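# Unpeg postcards, stack them on mat, box clothespins

## Task

Remove every postcard from the line and pile them lying flat on the mat, and put all the clothespins into the box.

## Robot and tools

Robot: two arms, left_arm and right_arm, each with a parallel two-finger gripper and a wrist camera. Scene frame: origin at table-top height, midway between the nominal bases; +x points out over the table, +z up, and left_arm sits on the +y side (arm names do not match image sides). Calibrated bases: left_arm at (-0.033, +0.272, 0) m, right_arm at (+0.027, -0.361, 0) m, each turned slightly about z. A two-camera stand is fixed behind the arms. Cameras: cam_high, cam_low, cam_left_wrist, cam_right_wrist, all 896x504.

Gripper axes: fingers point along the gripper's +z and open and close along its y. end_effector_position is the point between the pads, about 1 cm short of the tips.

The 14-number row, used by both moving tools: left_arm dx, dy, dz, rx, ry, rz, opening, then right_arm the same seven. All numbers lie in [-1, 1], and both arms always need their seven even if one stays still. dx..rz are an offset, not a pose: they count from that arm's current Hand target (printed in each result), along that Hand target's own axes, not the scene axes. 1.0 equals 0.6 m of travel or 180 degrees; rx, ry, rz form a single rotation vector. Opening is absolute: +1 fully open (0.093 m), -1 closed. Six zeros re-command the current Hand target; a 0 opening is a real half-open command, so resend the present opening to leave a gripper alone.

execute_actions(actions, cameras): actions is a list of actions; each action is up to 15 rows, one per 1/30 s step, and a short action repeats its last row to fill 15 steps (0.5 s). Every row in an action counts from the Hand target at that action's start, so repeating an offset in a later action moves further. Images come back only for an empty actions list (which also shows the scene number and full state) or when cameras names them; ["all"] gives all, an unknown name voids the call.

move(target, speed, blend, opening_speed, grip_force, blocking, cameras): drives each gripper in a straight line toward the offset row (or a list of up to 15 rows, each counted from the same starting Hand targets). speed in m/s, 0.002 to 2.9, default 0.25 (rotation up to twice that in rad/s), one value or one per target. blend in m rounds corners of a list; 0 stops at each. opening_speed: rate of the opening per second on the -1..+1 scale, at least 0.2. grip_force: newtons per pad, 10 to 50 (default full), per arm optional; lower forces close slowly. blocking=false returns after about 0.5 s while the move continues. No obstacle avoidance; all paths last 0.5 to 10 s. Avoid paths passing near an arm's own base; go around it. The result adds a move: line: done (within 10 mm and 2 degrees), off_target, moving, held, fault, plus limits such as paced (pose clipped) or held (steps withheld).

wait(seconds 0..10): lets time pass holding commands; a running move continues. stop(): brakes a running move. zoom_image(camera, region [x0,y0,x1,y1] pixels, at most 504x504) enlarges part of the latest image of a camera. read_manual gives only licence texts. finished_scene(scene) ends the scene irreversibly; the goal must hold with the robot out of it.

Results: end_effector_position (m) and end_effector_quat_wxyz in the scene frame, possibly off by a few cm at long reach. Hand target: last commanded pose after clipping; orientation is clipped to within 40 degrees of the measured one each step. The gripper often settles short of or below the target and tilts at long reach; re-send zeros, then add the remaining gap as an offset; check pose after each move. grip_measured: motor position on the -1..+1 scale; pads meet near -0.94 and each millimetre of object width adds about 0.0208; reading may be up to 0.02 high. To hold a rigid object firmly, command about 0.24 below its width reading and keep sending it; release with a value well above that reading. Soft items crush with lower values. Joint positions end with the finger opening in metres. Joint torques include gravity; joints 1 to 3 wrap at ±28 N m. Joint velocities line may be omitted when all are at noise level.

Avoid: arms touching each other or one gripper closing on the other's fingers (can fail the scene); hard hits or pushes on fixed or heavy things; dropping or releasing moving parts; anything leaving the table; strain on wrist camera cables; arm stops. Motor heat builds with loads, stretched poses or pushing at unreachable targets; MOTOR HOT appears at 75 °C, and at 90 °C the arm folds up and stays idle. Objects may occasionally be nudged by outside disturbances. Time spent thinking lets the scene run.

Each tool is called as name(argument=value, ...), one argument or row to a line, values as JSON.

## Session

execute_actions(
  actions=[],
)

Scene clock: 0.00 s.
left_arm: end_effector_position=(+0.3511, +0.2557, +0.1200) grip_measured=+1.000 end_effector_quat_wxyz=(+0.642, +0.041, +0.765, -0.018) | right_arm: end_effector_position=(+0.3902, -0.3887, +0.1062) grip_measured=+1.000 end_effector_quat_wxyz=(+0.640, +0.113, +0.757, -0.057)
Joint positions: left_arm=[-0.045 1.55 0.289 1.085 0.067 0.037 0.093] | right_arm=[0.023 1.582 0.206 1.195 0.289 0.112 0.093]
Joint velocities: within noise
Joint torques (N m): no reading
Motor temperatures (°C): left_arm=[35 42 40 42 32 32 32] | right_arm=[33 42 38 42 31 30 31]
Heat: left arm: 42 °C; right arm: 42 °C.
Hand target: left_arm +0.3525, +0.2558, +0.1231; +0.645, +0.041, +0.763, -0.018 | right_arm +0.3919, -0.3885, +0.1103; +0.645, +0.114, +0.753, -0.055
Tool commands: left_gripper/opening=+1.0 right_gripper/opening=+1.0

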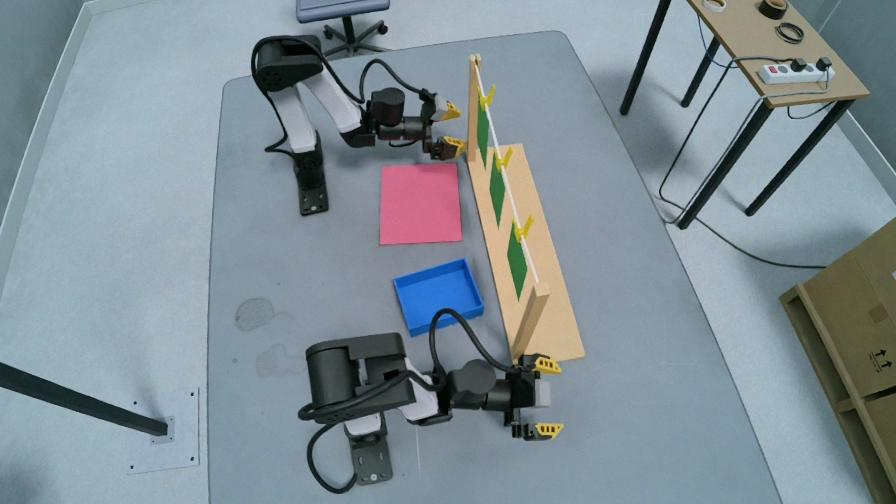

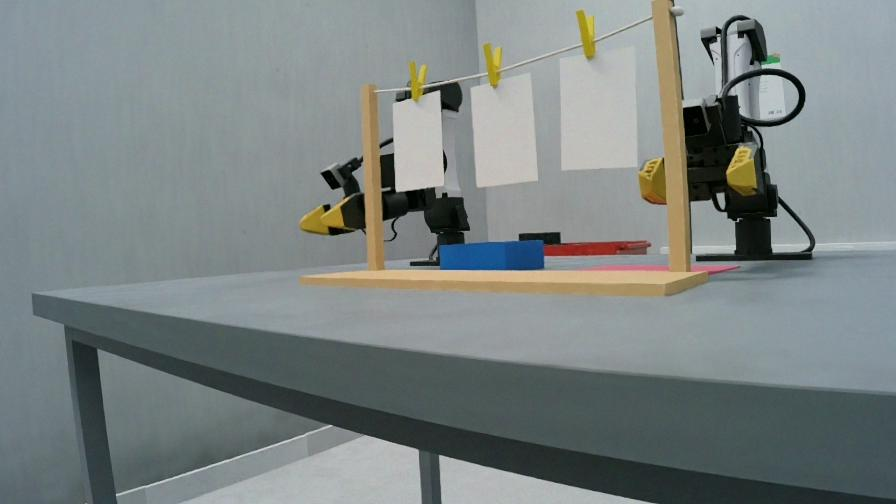

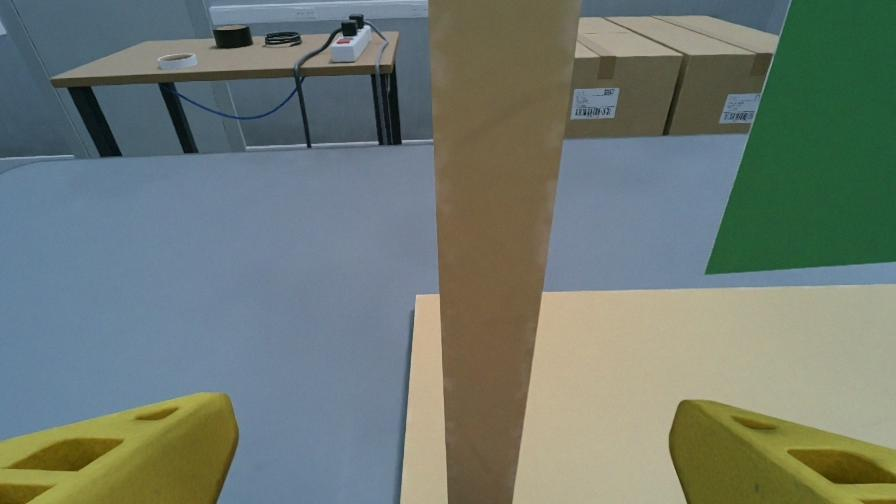

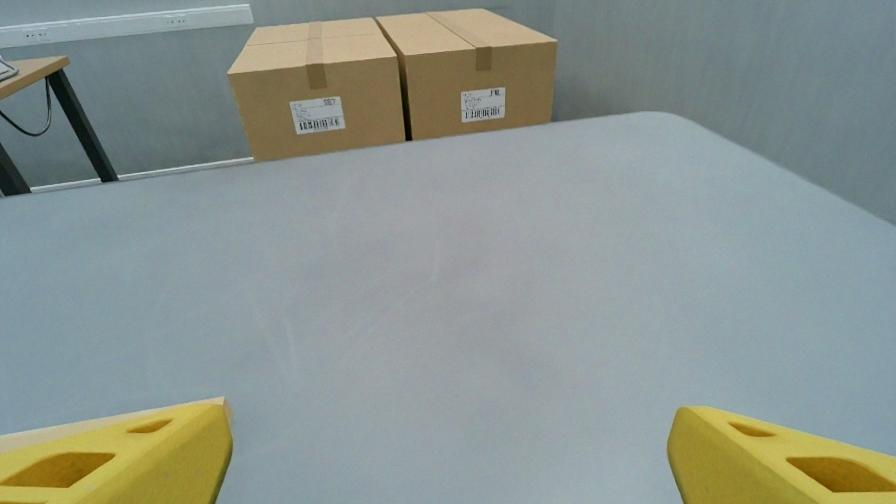

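zoom_image(
  camera="cam_high",
  region=[370, 30, 620, 370],
)

zoom_image(
  camera="cam_low",
  region=[290, 0, 760, 310],
)

zoom_image(
  camera="cam_high",
  region=[460, 40, 560, 280],
)

Scaled by 1.482.

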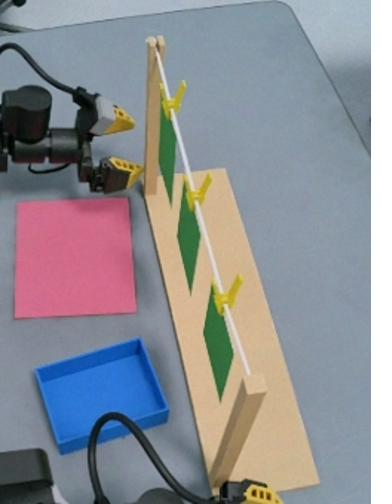

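Scaled by 1.072.

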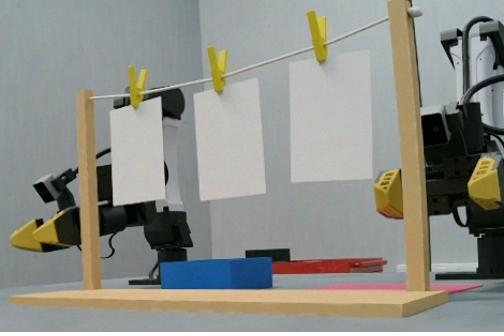

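Scaled by 2.100.

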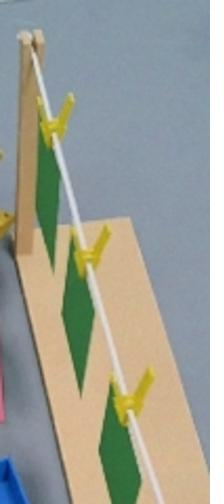

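zoom_image(
  camera="cam_low",
  region=[530, 0, 700, 120],
)

zoom_image(
  camera="cam_low",
  region=[380, 30, 550, 200],
)

zoom_image(
  camera="cam_high",
  region=[490, 200, 560, 310],
)

zoom_image(
  camera="cam_high",
  region=[465, 50, 525, 130],
)

Scaled by 2.965.

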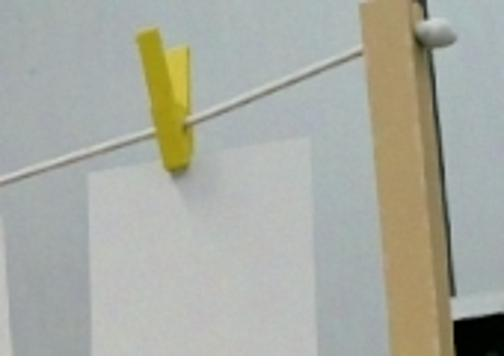

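Scaled by 2.965.

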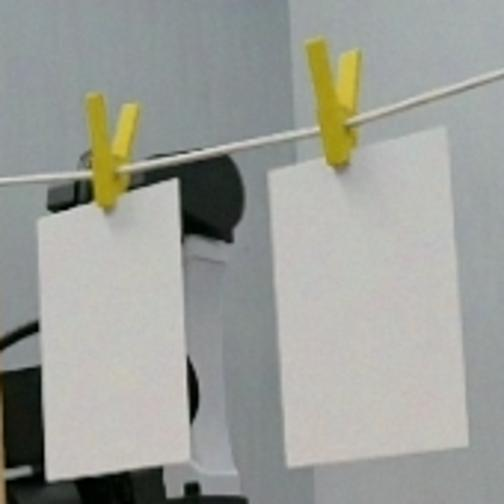

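Scaled by 4.582.

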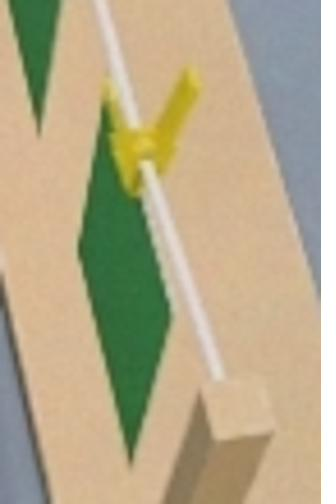

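Scaled by 6.300.

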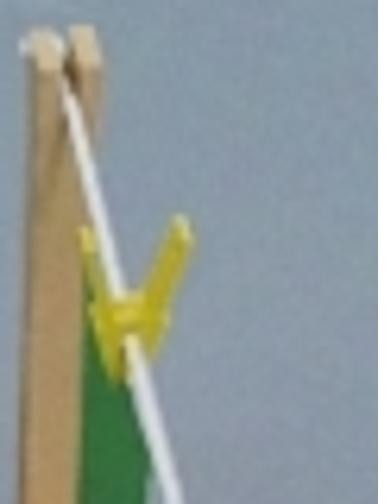

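move(
  target=[
    [0,0,0,0,0,0,1,-0.1665,-0.0398,-0.2397,0,0,0,1],
    [0,0,0,0,0,0,1,-0.3095,0.2672,-0.3763,-0.2424,-0.0409,-0.0391,1],
  ],
  blend=[0.03,0],
  cameras=["all"],
)

Scene clock: 38.63 s.
left_arm: end_effector_position=(+0.3511, +0.2557, +0.1200) grip_measured=+1.000 end_effector_quat_wxyz=(+0.642, +0.041, +0.765, -0.018) | right_arm: end_effector_position=(+0.2426, -0.2033, +0.3213) grip_measured=+1.000 end_effector_quat_wxyz=(+0.671, -0.184, +0.699, +0.166)
Joint positions: left_arm=[-0.045 1.55 0.289 1.085 0.067 0.037 0.093] | right_arm=[0.817 0.526 0.636 -0.158 0.351 0.002 0.093]
Joint torques (N m): left_arm=[0.28 -4.89 6.46 2.47 0.15 -0.09] | right_arm=[0.08 1.24 8.46 3.03 -0.28 -0.01]
Motor temperatures (°C): left_arm=[34 44 43 51 31 32 32] | right_arm=[33 42 39 46 31 29 30]
Heat: left arm: 51 °C; right arm: 46 °C.
Hand target: left_arm +0.3525, +0.2558, +0.1231; +0.645, +0.041, +0.763, -0.018 | right_arm +0.2405, -0.1999, +0.3400; +0.683, -0.182, +0.683, +0.183
Off the commanded pose: left_arm 0.003 m, 0 deg | right_arm 0.019 m, 3 deg.
move: off_target (right_arm)

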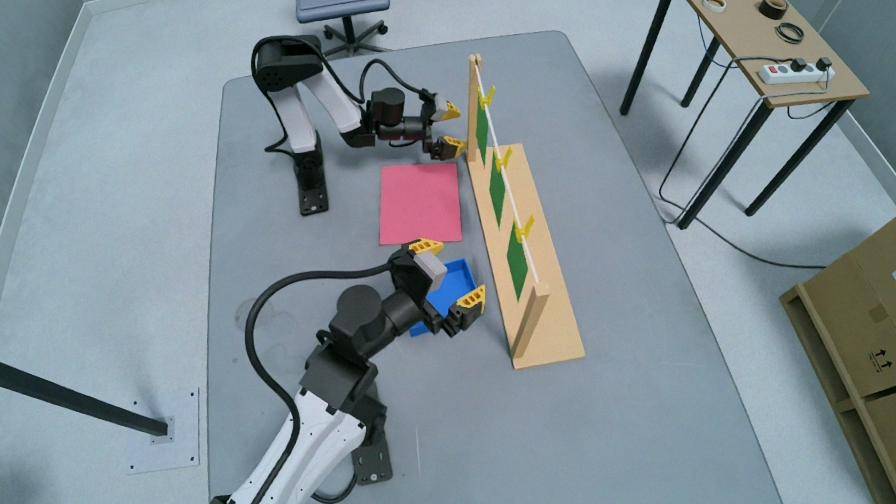

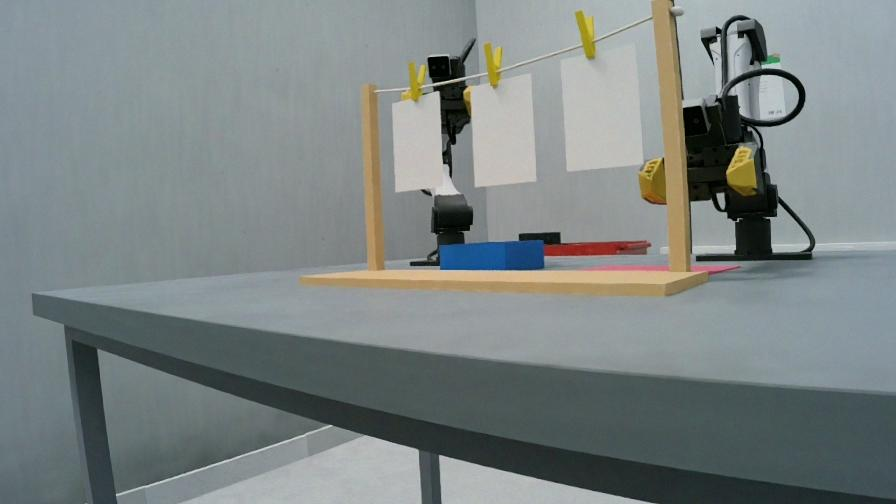

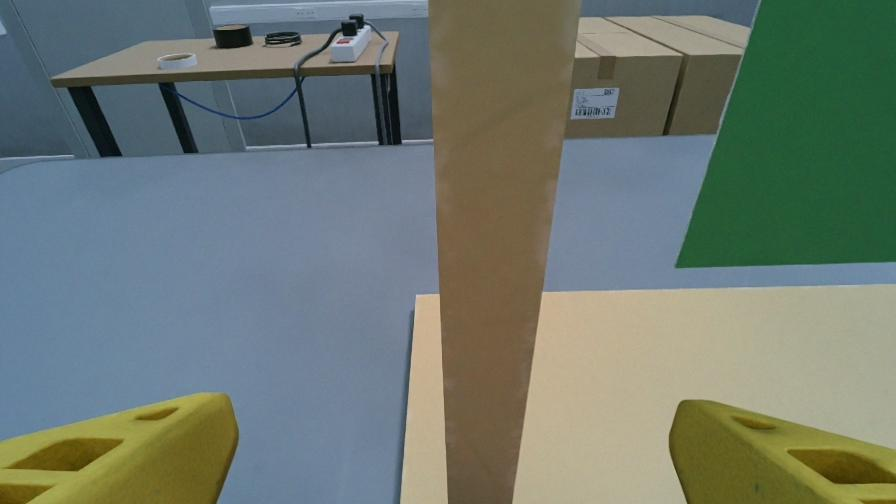

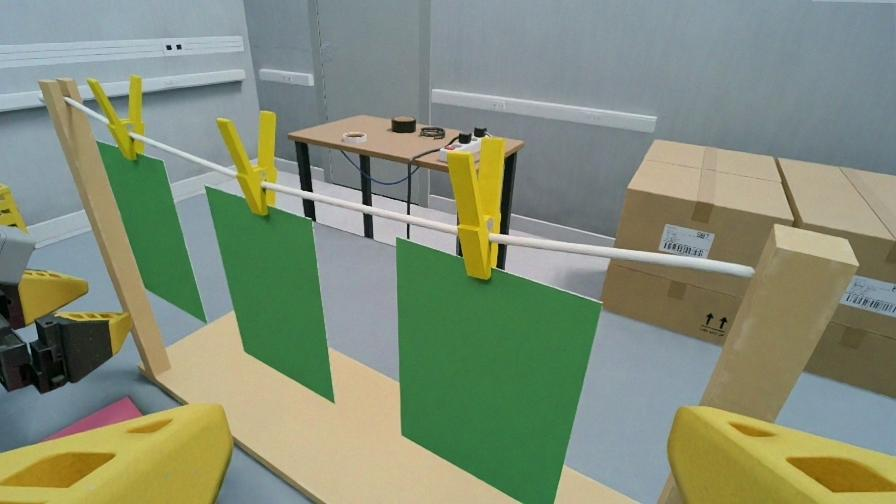

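move(
  target=[
    [-0.1415,-0.0657,-0.1412,0,0,0,0.2,0,0,0,0,0,0,1],
    [-0.3498,-0.1988,-0.1305,-0.0266,-0.0533,-0.0104,0.2,0,0,0,0,0,0,1],
  ],
  blend=[0.03,0],
  cameras=["cam_high","cam_left_wrist","cam_right_wrist"],
)

Scene clock: 74.10 s.
left_arm: end_effector_position=(+0.2993, +0.1356, +0.3304) grip_measured=+0.202 end_effector_quat_wxyz=(+0.702, +0.009, +0.712, +0.005) | right_arm: end_effector_position=(+0.2426, -0.2032, +0.3214) grip_measured=+1.000 end_effector_quat_wxyz=(+0.671, -0.184, +0.699, +0.166)
Joint positions: left_arm=[-0.722 1.042 0.772 0.252 -0.684 0.008 0.055] | right_arm=[0.817 0.526 0.636 -0.158 0.35 0.002 0.093]
Joint torques (N m): left_arm=[0.17 -1.72 10.62 2.21 0.05 -0.09] | right_arm=[0.08 1.26 8.46 3.05 -0.29 -0.01]
Motor temperatures (°C): left_arm=[34 44 44 54 31 31 32] | right_arm=[33 41 42 51 31 29 30]
Heat: left arm: 54 °C; right arm: 51 °C.
Hand target: left_arm +0.3001, +0.1350, +0.3401; +0.707, +0.000, +0.707, +0.001 | right_arm +0.2405, -0.1999, +0.3400; +0.683, -0.182, +0.683, +0.183
Off the commanded pose: left_arm 0.010 m, 1 deg | right_arm 0.019 m, 3 deg.
move: off_target (right_arm)
Images, in order (width x height): cam_high 896x504, cam_left_wrist 896x504, cam_right_wrist 896x504.

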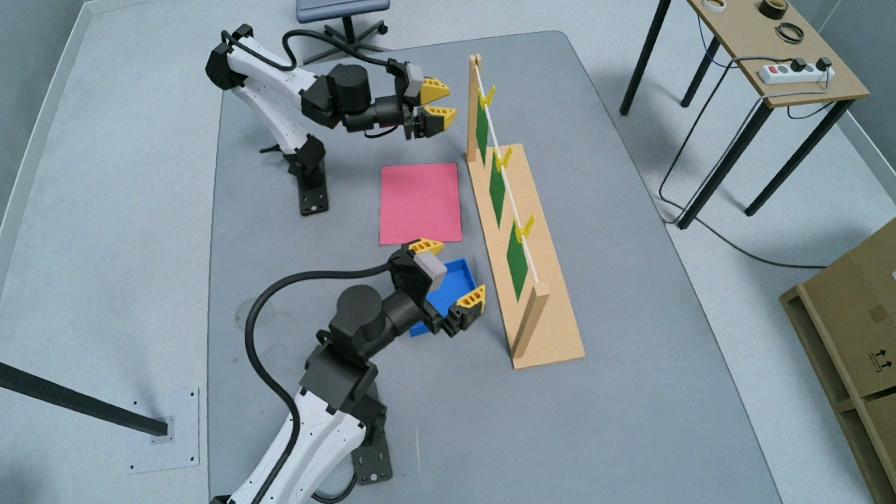

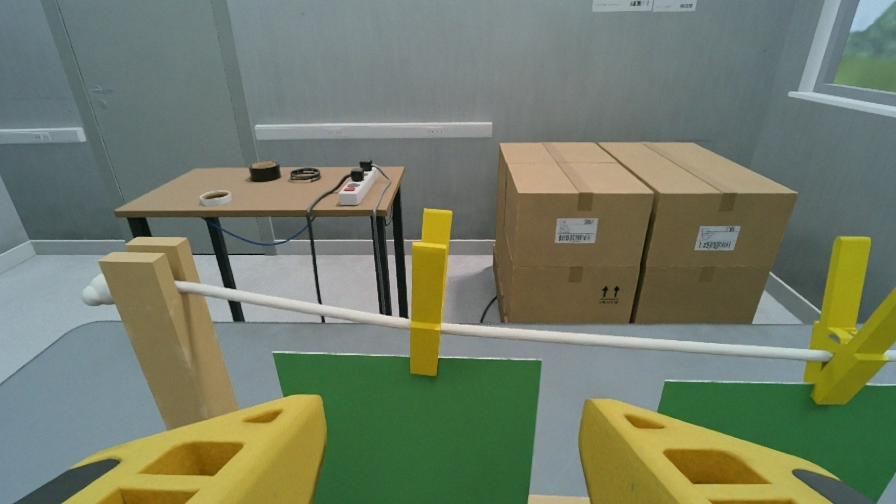

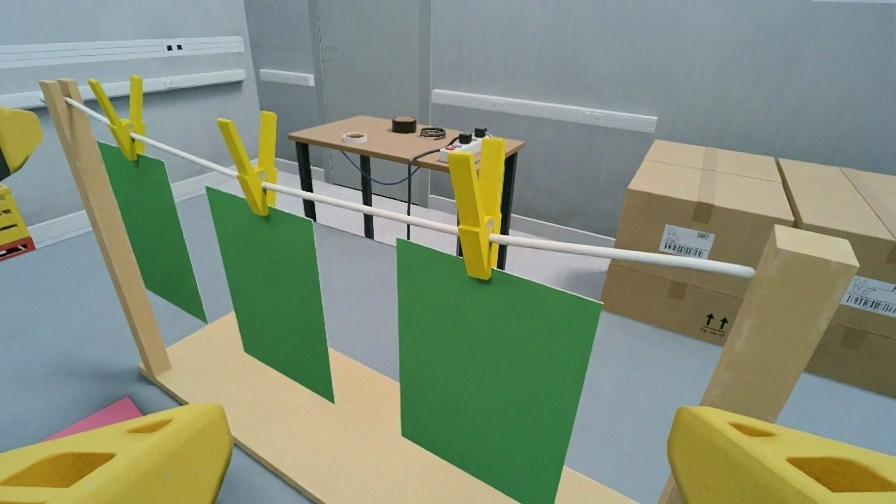

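move(
  target=[-0.005,0.015,0.11,0,0,0,-0.2,0,0,0,0,0,0,1],
  speed=0.1,
  cameras=["cam_left_wrist","cam_low"],
)

Scene clock: 107.23 s.
left_arm: end_effector_position=(+0.3627, +0.1453, +0.3285) grip_measured=-0.198 end_effector_quat_wxyz=(+0.695, +0.008, +0.719, +0.012) | right_arm: end_effector_position=(+0.2426, -0.2032, +0.3214) grip_measured=+1.000 end_effector_quat_wxyz=(+0.671, -0.184, +0.699, +0.166)
Joint positions: left_arm=[-0.543 1.248 0.901 0.308 -0.516 0.008 0.036] | right_arm=[0.817 0.526 0.636 -0.158 0.35 0.002 0.093]
Joint torques (N m): left_arm=[0.77 -3.66 11.08 2.48 0.23 -0.13] | right_arm=[0.08 1.25 8.46 3.05 -0.29 -0.01]
Motor temperatures (°C): left_arm=[34 42 52 52 31 31 31] | right_arm=[33 41 43 53 31 29 30]
Heat: left arm: 52 °C; right arm: 53 °C.
Hand target: left_arm +0.3661, +0.1440, +0.3431; +0.707, +0.000, +0.707, +0.001 | right_arm +0.2405, -0.1999, +0.3400; +0.683, -0.182, +0.683, +0.183
Off the commanded pose: left_arm 0.015 m, 3 deg | right_arm 0.019 m, 3 deg.
move: off_target (left_arm, right_arm)
Images, in order (width x height): cam_low 896x504, cam_left_wrist 896x504.

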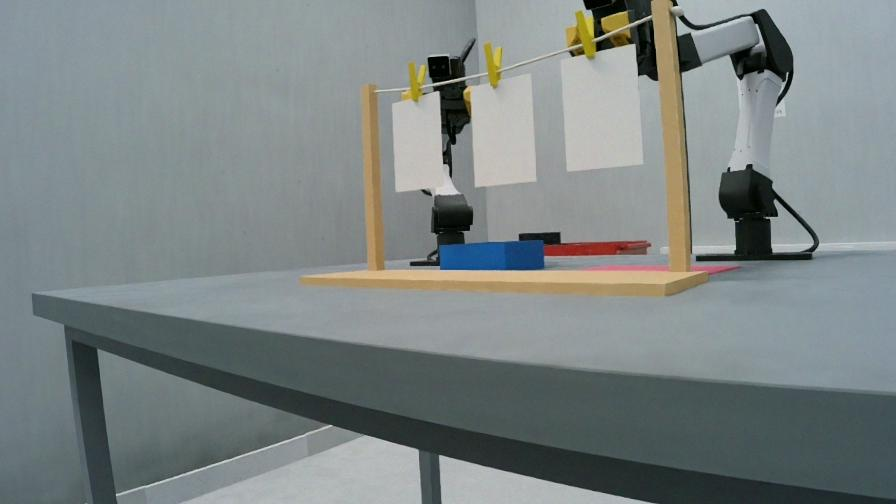

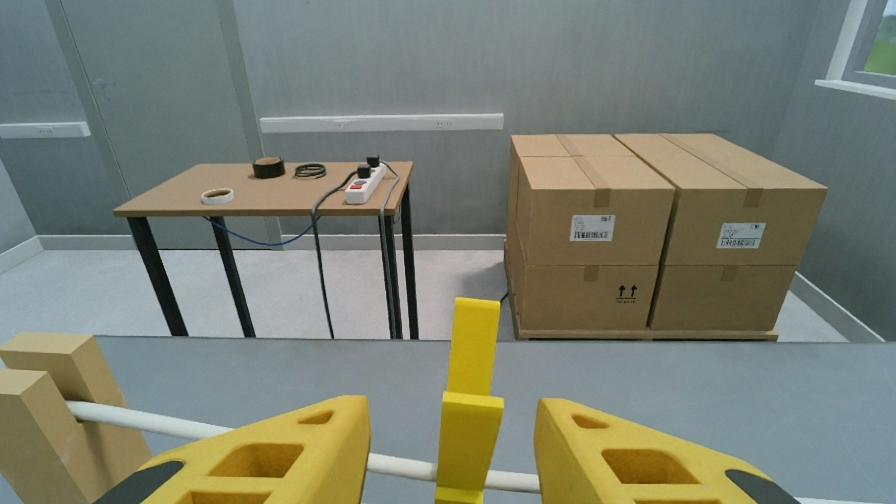

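move(
  target=[
    [0,0,0.022,0,0,0,-0.2,0,0,0,0,0,0,1],
    [0,0.002,0.022,0,0,0,-0.63,0,0,0,0,0,0,1],
    [0,0.057,0.022,0,0,0,-0.63,0,0,0,0,0,0,1],
  ],
  speed=[0.08,0.08,0.03],
  cameras=["cam_low","cam_left_wrist","cam_right_wrist"],
)

Scene clock: 131.00 s.
left_arm: end_effector_position=(+0.3816, +0.1638, +0.3385) grip_measured=-0.628 end_effector_quat_wxyz=(+0.702, +0.021, +0.711, -0.012) | right_arm: end_effector_position=(+0.2426, -0.2032, +0.3214) grip_measured=+1.000 end_effector_quat_wxyz=(+0.671, -0.184, +0.699, +0.166)
Joint positions: left_arm=[-0.418 1.268 0.933 0.321 -0.34 0.008 0.015] | right_arm=[0.817 0.526 0.636 -0.158 0.35 0.002 0.093]
Joint torques (N m): left_arm=[1.78 -5.93 7.99 2.46 -0.17 -0.1] | right_arm=[0.06 1.26 8.46 3.05 -0.29 -0.01]
Motor temperatures (°C): left_arm=[34 41 54 57 30 31 31] | right_arm=[33 40 44 53 31 29 30]
Heat: left arm: 57 °C; right arm: 53 °C.
Hand target: left_arm +0.3792, +0.1782, +0.3432; +0.707, +0.000, +0.707, +0.000 | right_arm +0.2405, -0.1999, +0.3400; +0.683, -0.182, +0.683, +0.183
Off the commanded pose: left_arm 0.015 m, 3 deg | right_arm 0.019 m, 3 deg.
move: off_target (left_arm, right_arm); target 2's new opening was sent with left_arm's hand 0.015 m and 3 deg from that target
Images, in order (width x height): cam_low 896x504, cam_left_wrist 896x504, cam_right_wrist 896x504.

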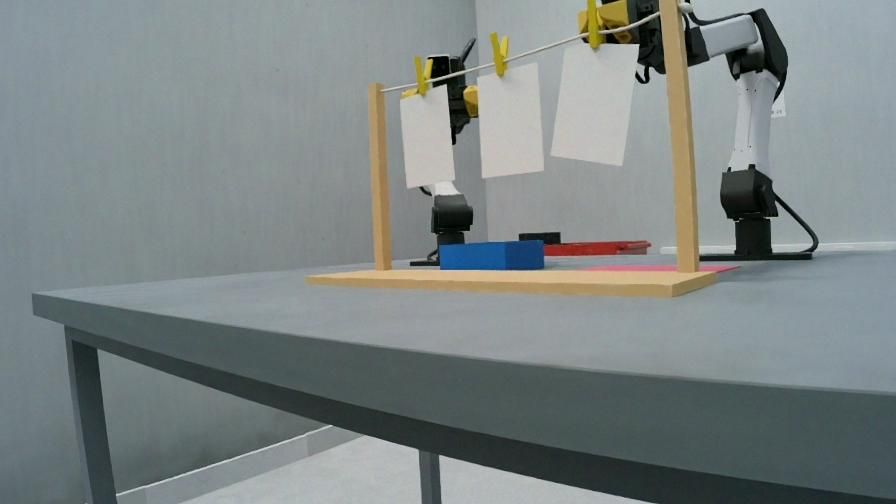

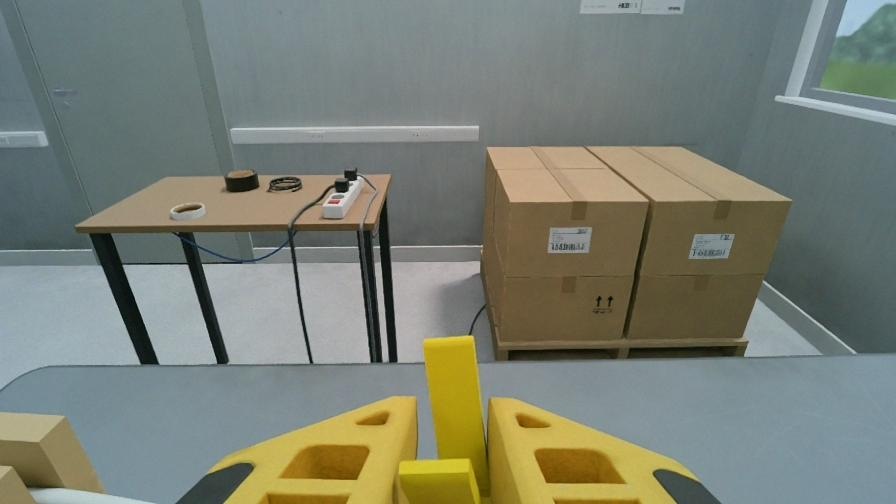

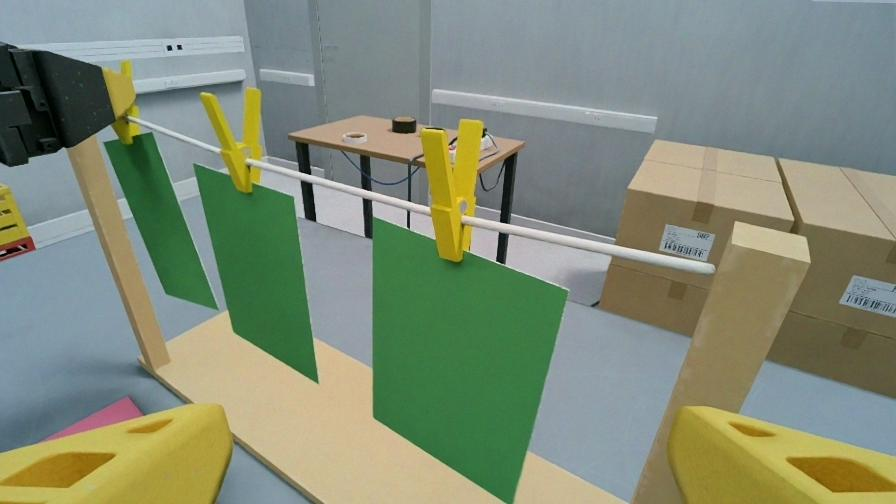

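move(
  target=[
    [0,-0.04,0,0,0,0,-0.63,0,0,0,0,0,0,1],
    [0,-0.04,0,0,0,0,-0.2,0,0,0,0,0,0,1],
    [0,-0.04,-0.2,0,0,0,-0.2,0,0,0,0,0,0,1],
  ],
  speed=[0.04,0.04,0.1],
  cameras=["all"],
)

Scene clock: 168.80 s.
left_arm: end_effector_position=(+0.2604, +0.1534, +0.3478) grip_measured=-0.202 end_effector_quat_wxyz=(+0.710, +0.002, +0.704, -0.001) | right_arm: end_effector_position=(+0.2426, -0.2032, +0.3214) grip_measured=+1.000 end_effector_quat_wxyz=(+0.671, -0.184, +0.699, +0.166)
Joint positions: left_arm=[-0.787 0.86 0.747 0.124 -0.751 0.008 0.036] | right_arm=[0.817 0.526 0.636 -0.158 0.35 0.002 0.093]
Joint torques (N m): left_arm=[-0.06 -1.57 7.47 2.16 0 -0.17] | right_arm=[0.08 1.26 8.46 3.04 -0.29 -0.01]
Motor temperatures (°C): left_arm=[34 43 50 56 30 31 31] | right_arm=[33 40 44 54 31 29 30]
Heat: left arm: 56 °C; right arm: 54 °C.
Hand target: left_arm +0.2593, +0.1541, +0.3429; +0.707, +0.000, +0.707, +0.001 | right_arm +0.2405, -0.1999, +0.3399; +0.683, -0.182, +0.683, +0.183
Off the commanded pose: left_arm 0.005 m, 1 deg | right_arm 0.019 m, 3 deg.
move: off_target (right_arm)

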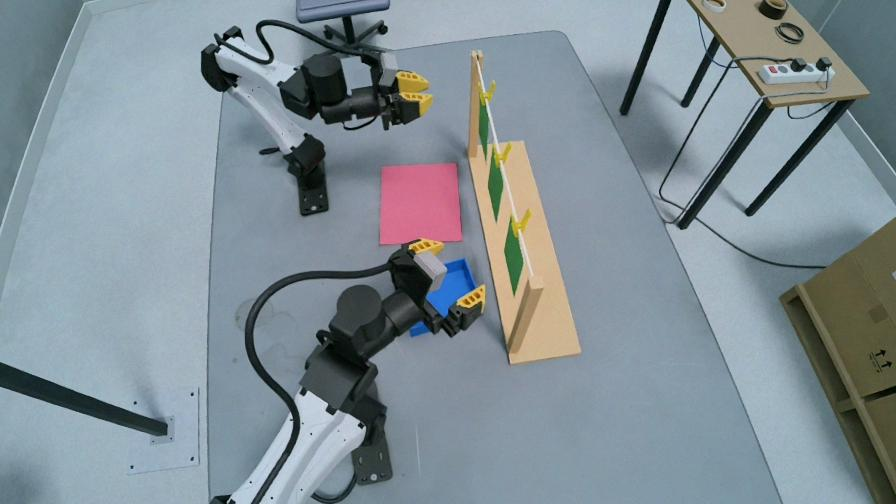

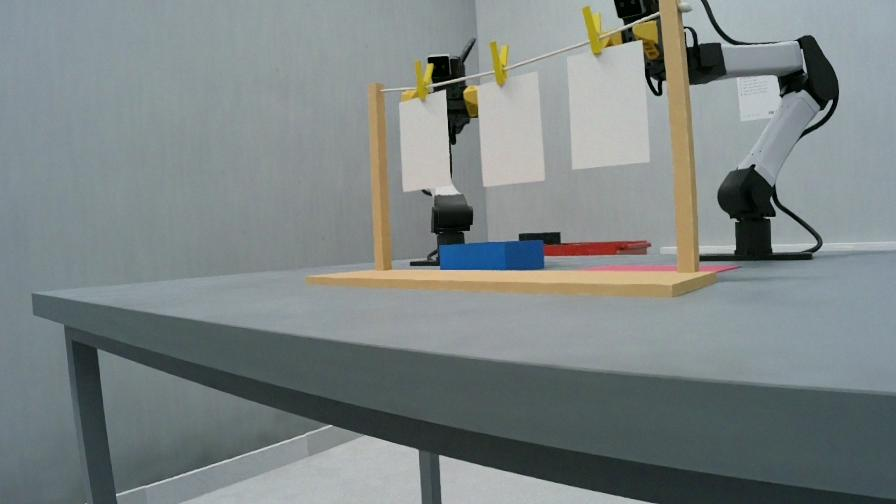

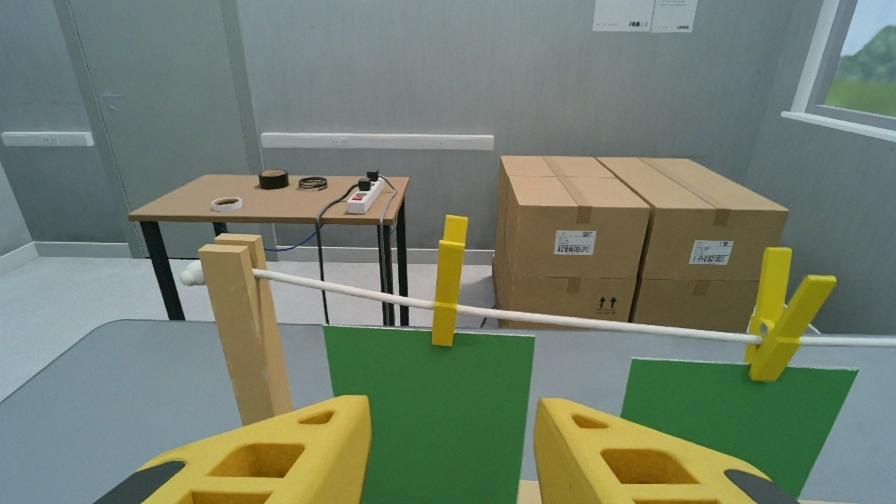

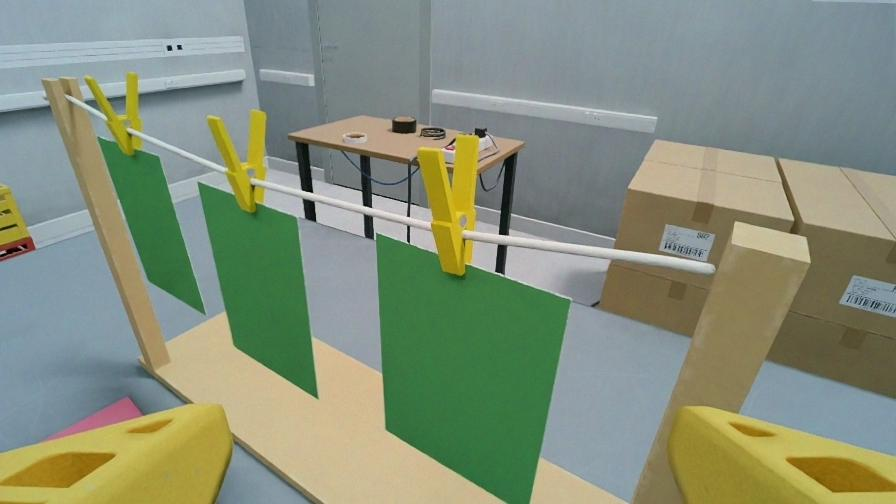

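move(
  target=[0.28,-0.3067,0.0178,0.4408,0,0,-0.1,0,0,0,0,0,0,1],
  cameras=["all"],
)

Scene clock: 209.07 s.
left_arm: end_effector_position=(+0.2657, -0.0283, +0.1696) grip_measured=-0.102 end_effector_quat_wxyz=(+0.538, +0.450, +0.552, -0.450) | right_arm: end_effector_position=(+0.2426, -0.2032, +0.3214) grip_measured=+1.000 end_effector_quat_wxyz=(+0.671, -0.184, +0.699, +0.166)
Joint positions: left_arm=[-0.5 1.761 0.614 1.122 0.912 0.008 0.04] | right_arm=[0.817 0.526 0.636 -0.158 0.35 0.002 0.093]
Joint torques (N m): left_arm=[0.76 -5.23 8.25 2.21 0.24 -0.11] | right_arm=[0.08 1.26 8.46 3.04 -0.29 -0.01]
Motor temperatures (°C): left_arm=[33 40 48 58 30 30 31] | right_arm=[33 39 45 55 31 29 30]
Heat: left arm: 58 °C; right arm: 55 °C.
Hand target: left_arm +0.2703, -0.0299, +0.1750; +0.545, +0.451, +0.545, -0.451 | right_arm +0.2405, -0.1999, +0.3399; +0.683, -0.182, +0.683, +0.183
Off the commanded pose: left_arm 0.007 m, 1 deg | right_arm 0.019 m, 3 deg.
move: off_target (right_arm)

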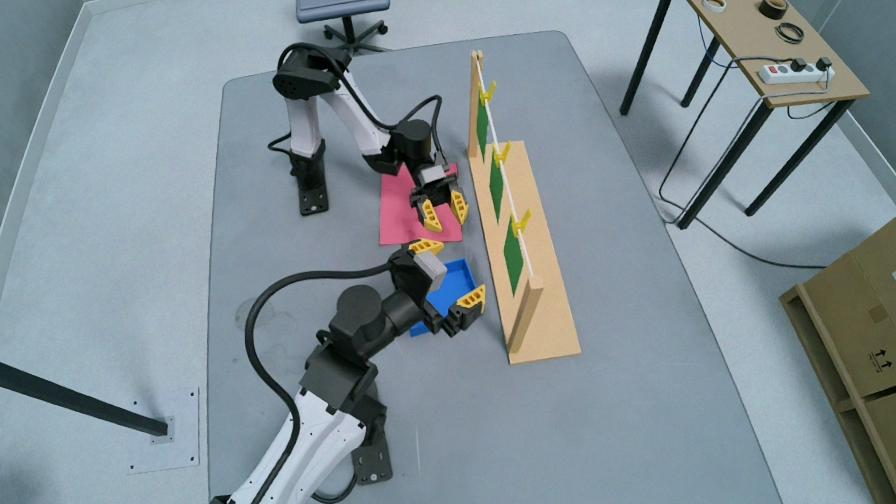

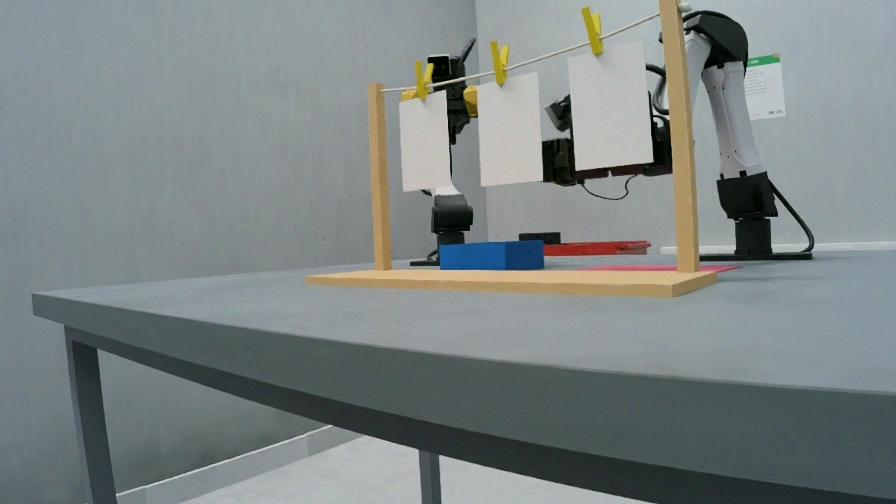

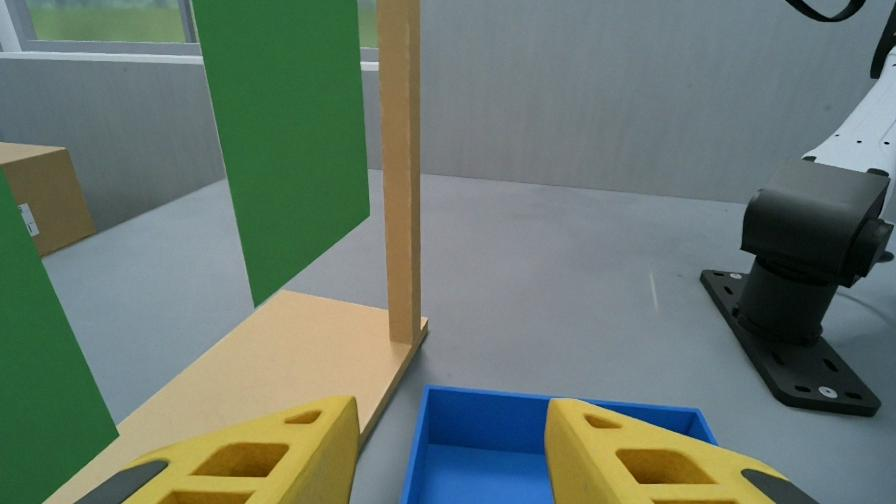

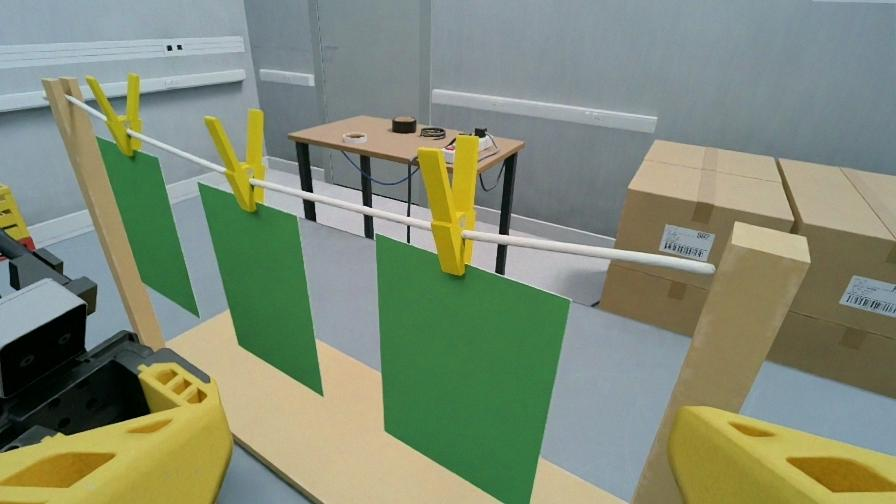

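move(
  target=[-0.0083,0.1282,0.0915,0,0,0,-0.1,0,0,0,0,0,0,1],
  speed=0.08,
  cameras=["all"],
)

Scene clock: 237.37 s.
left_arm: end_effector_position=(+0.3504, -0.0691, +0.1788) grip_measured=-0.102 end_effector_quat_wxyz=(+0.545, +0.453, +0.544, -0.449) | right_arm: end_effector_position=(+0.2426, -0.2032, +0.3214) grip_measured=+1.000 end_effector_quat_wxyz=(+0.671, -0.184, +0.699, +0.166)
Joint positions: left_arm=[-0.494 2.021 1.033 0.983 0.921 0.008 0.04] | right_arm=[0.817 0.526 0.636 -0.158 0.35 0.002 0.093]
Joint torques (N m): left_arm=[0.83 -8.13 9.11 2.06 0.19 -0.11] | right_arm=[0.08 1.26 8.46 3.04 -0.29 0]
Motor temperatures (°C): left_arm=[33 41 49 56 30 30 31] | right_arm=[33 39 45 55 31 29 30]
Heat: left arm: 56 °C; right arm: 55 °C.
Hand target: left_arm +0.3560, -0.0695, +0.1800; +0.545, +0.451, +0.545, -0.451 | right_arm +0.2405, -0.1999, +0.3399; +0.683, -0.182, +0.683, +0.183
Off the commanded pose: left_arm 0.006 m, 0 deg | right_arm 0.019 m, 3 deg.
move: off_target (right_arm)

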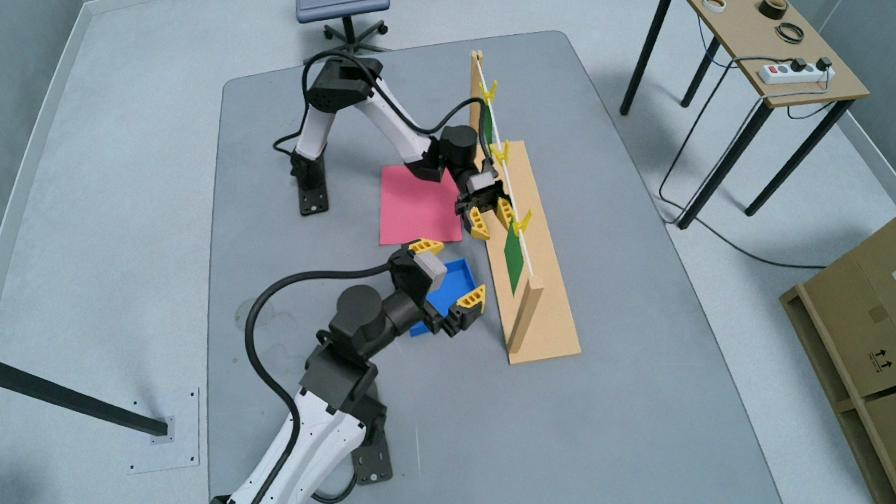

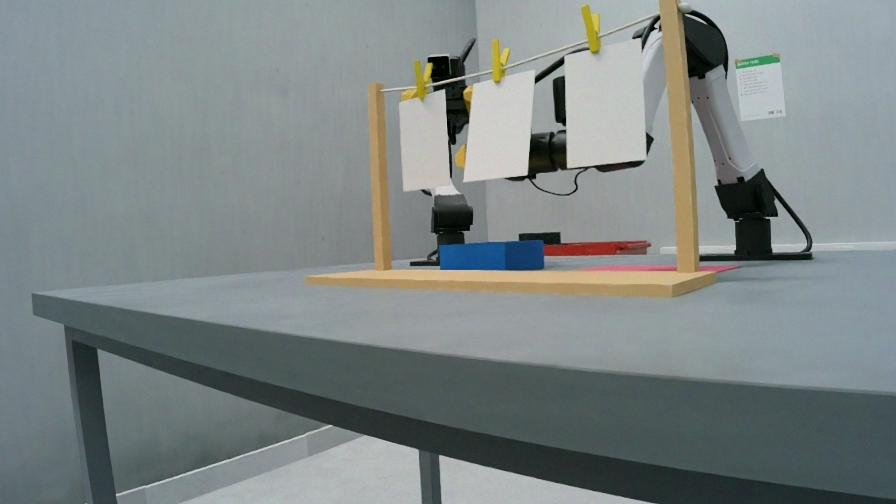

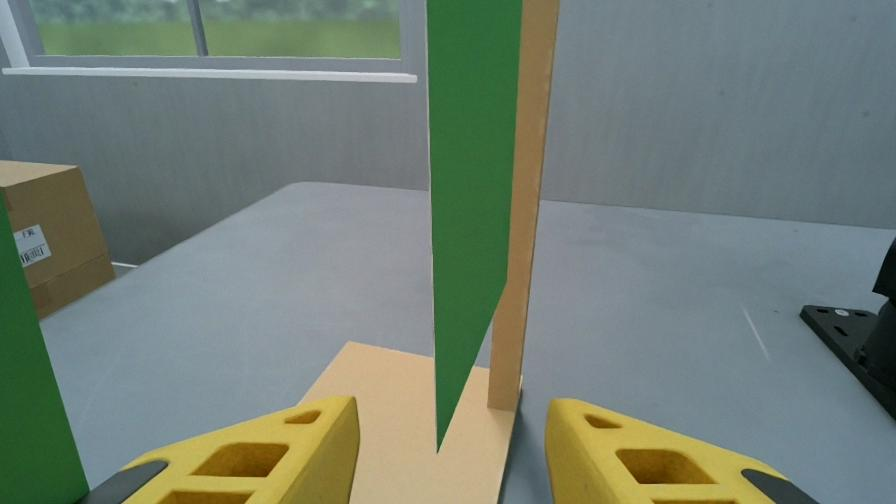

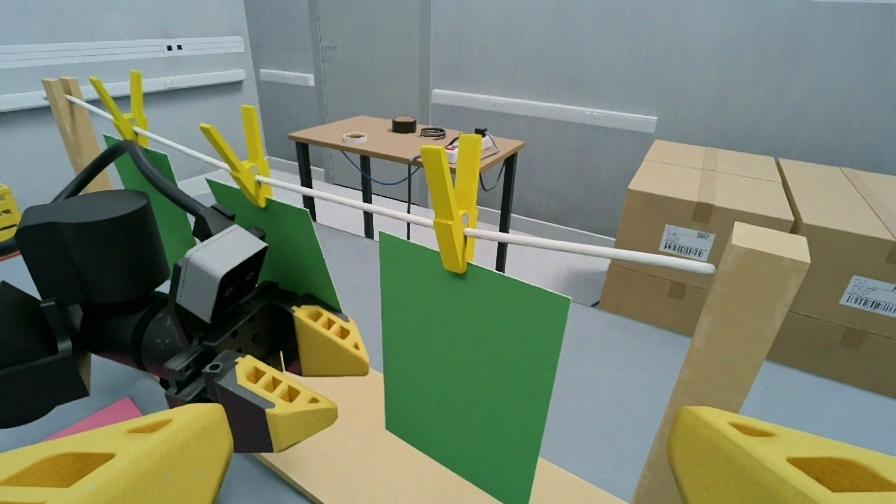

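move(
  target=[0,0,0.068,0,0,0,-0.1,0,0,0,0,0,0,1],
  speed=0.05,
  cameras=["cam_low","cam_left_wrist","cam_right_wrist"],
)

Scene clock: 250.33 s.
left_arm: end_effector_position=(+0.3582, -0.1061, +0.1791) grip_measured=-0.102 end_effector_quat_wxyz=(+0.543, +0.456, +0.542, -0.452) | right_arm: end_effector_position=(+0.2426, -0.2032, +0.3214) grip_measured=+1.000 end_effector_quat_wxyz=(+0.671, -0.184, +0.699, +0.166)
Joint positions: left_arm=[-0.563 2.095 1.157 0.934 0.862 0.008 0.04] | right_arm=[0.817 0.526 0.636 -0.158 0.35 0.002 0.093]
Joint torques (N m): left_arm=[0.38 -8.57 9.32 2.11 -0.03 -0.11] | right_arm=[0.06 1.26 8.46 3.05 -0.29 -0.01]
Motor temperatures (°C): left_arm=[33 44 49 56 30 30 31] | right_arm=[33 39 45 55 31 29 30]
Heat: left arm: 56 °C; right arm: 55 °C.
Hand target: left_arm +0.3635, -0.1097, +0.1799; +0.545, +0.451, +0.544, -0.451 | right_arm +0.2405, -0.1999, +0.3399; +0.683, -0.182, +0.683, +0.183
Off the commanded pose: left_arm 0.006 m, 1 deg | right_arm 0.019 m, 3 deg.
move: off_target (right_arm)
Images, in order (width x height): cam_low 896x504, cam_left_wrist 896x504, cam_right_wrist 896x504.

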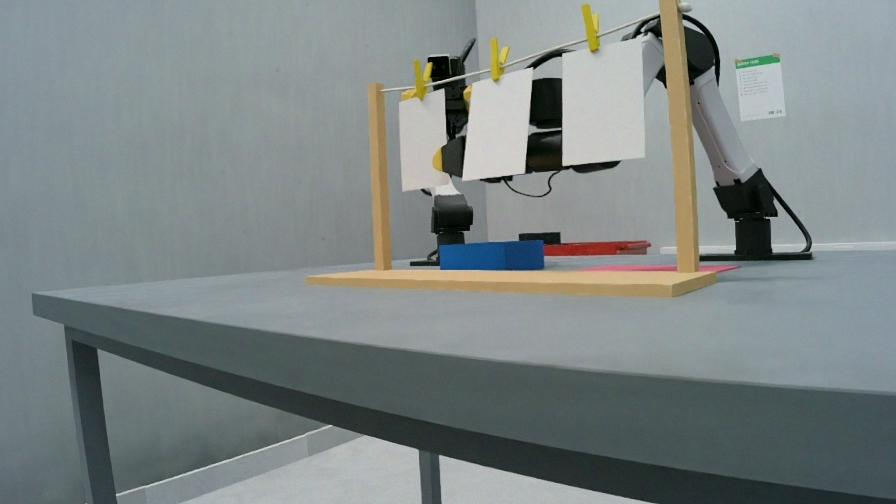

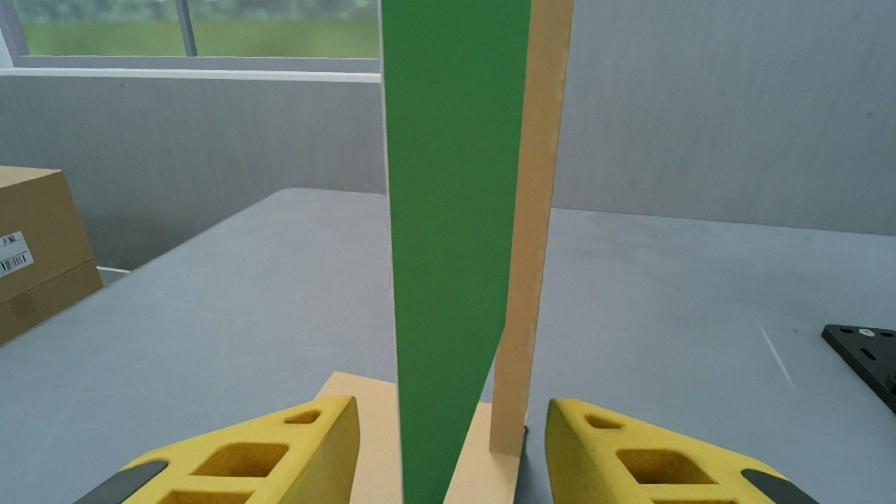

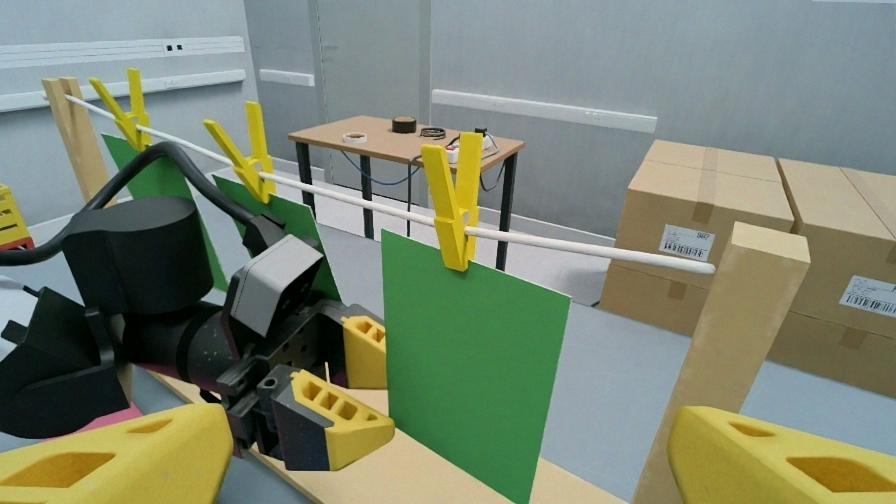

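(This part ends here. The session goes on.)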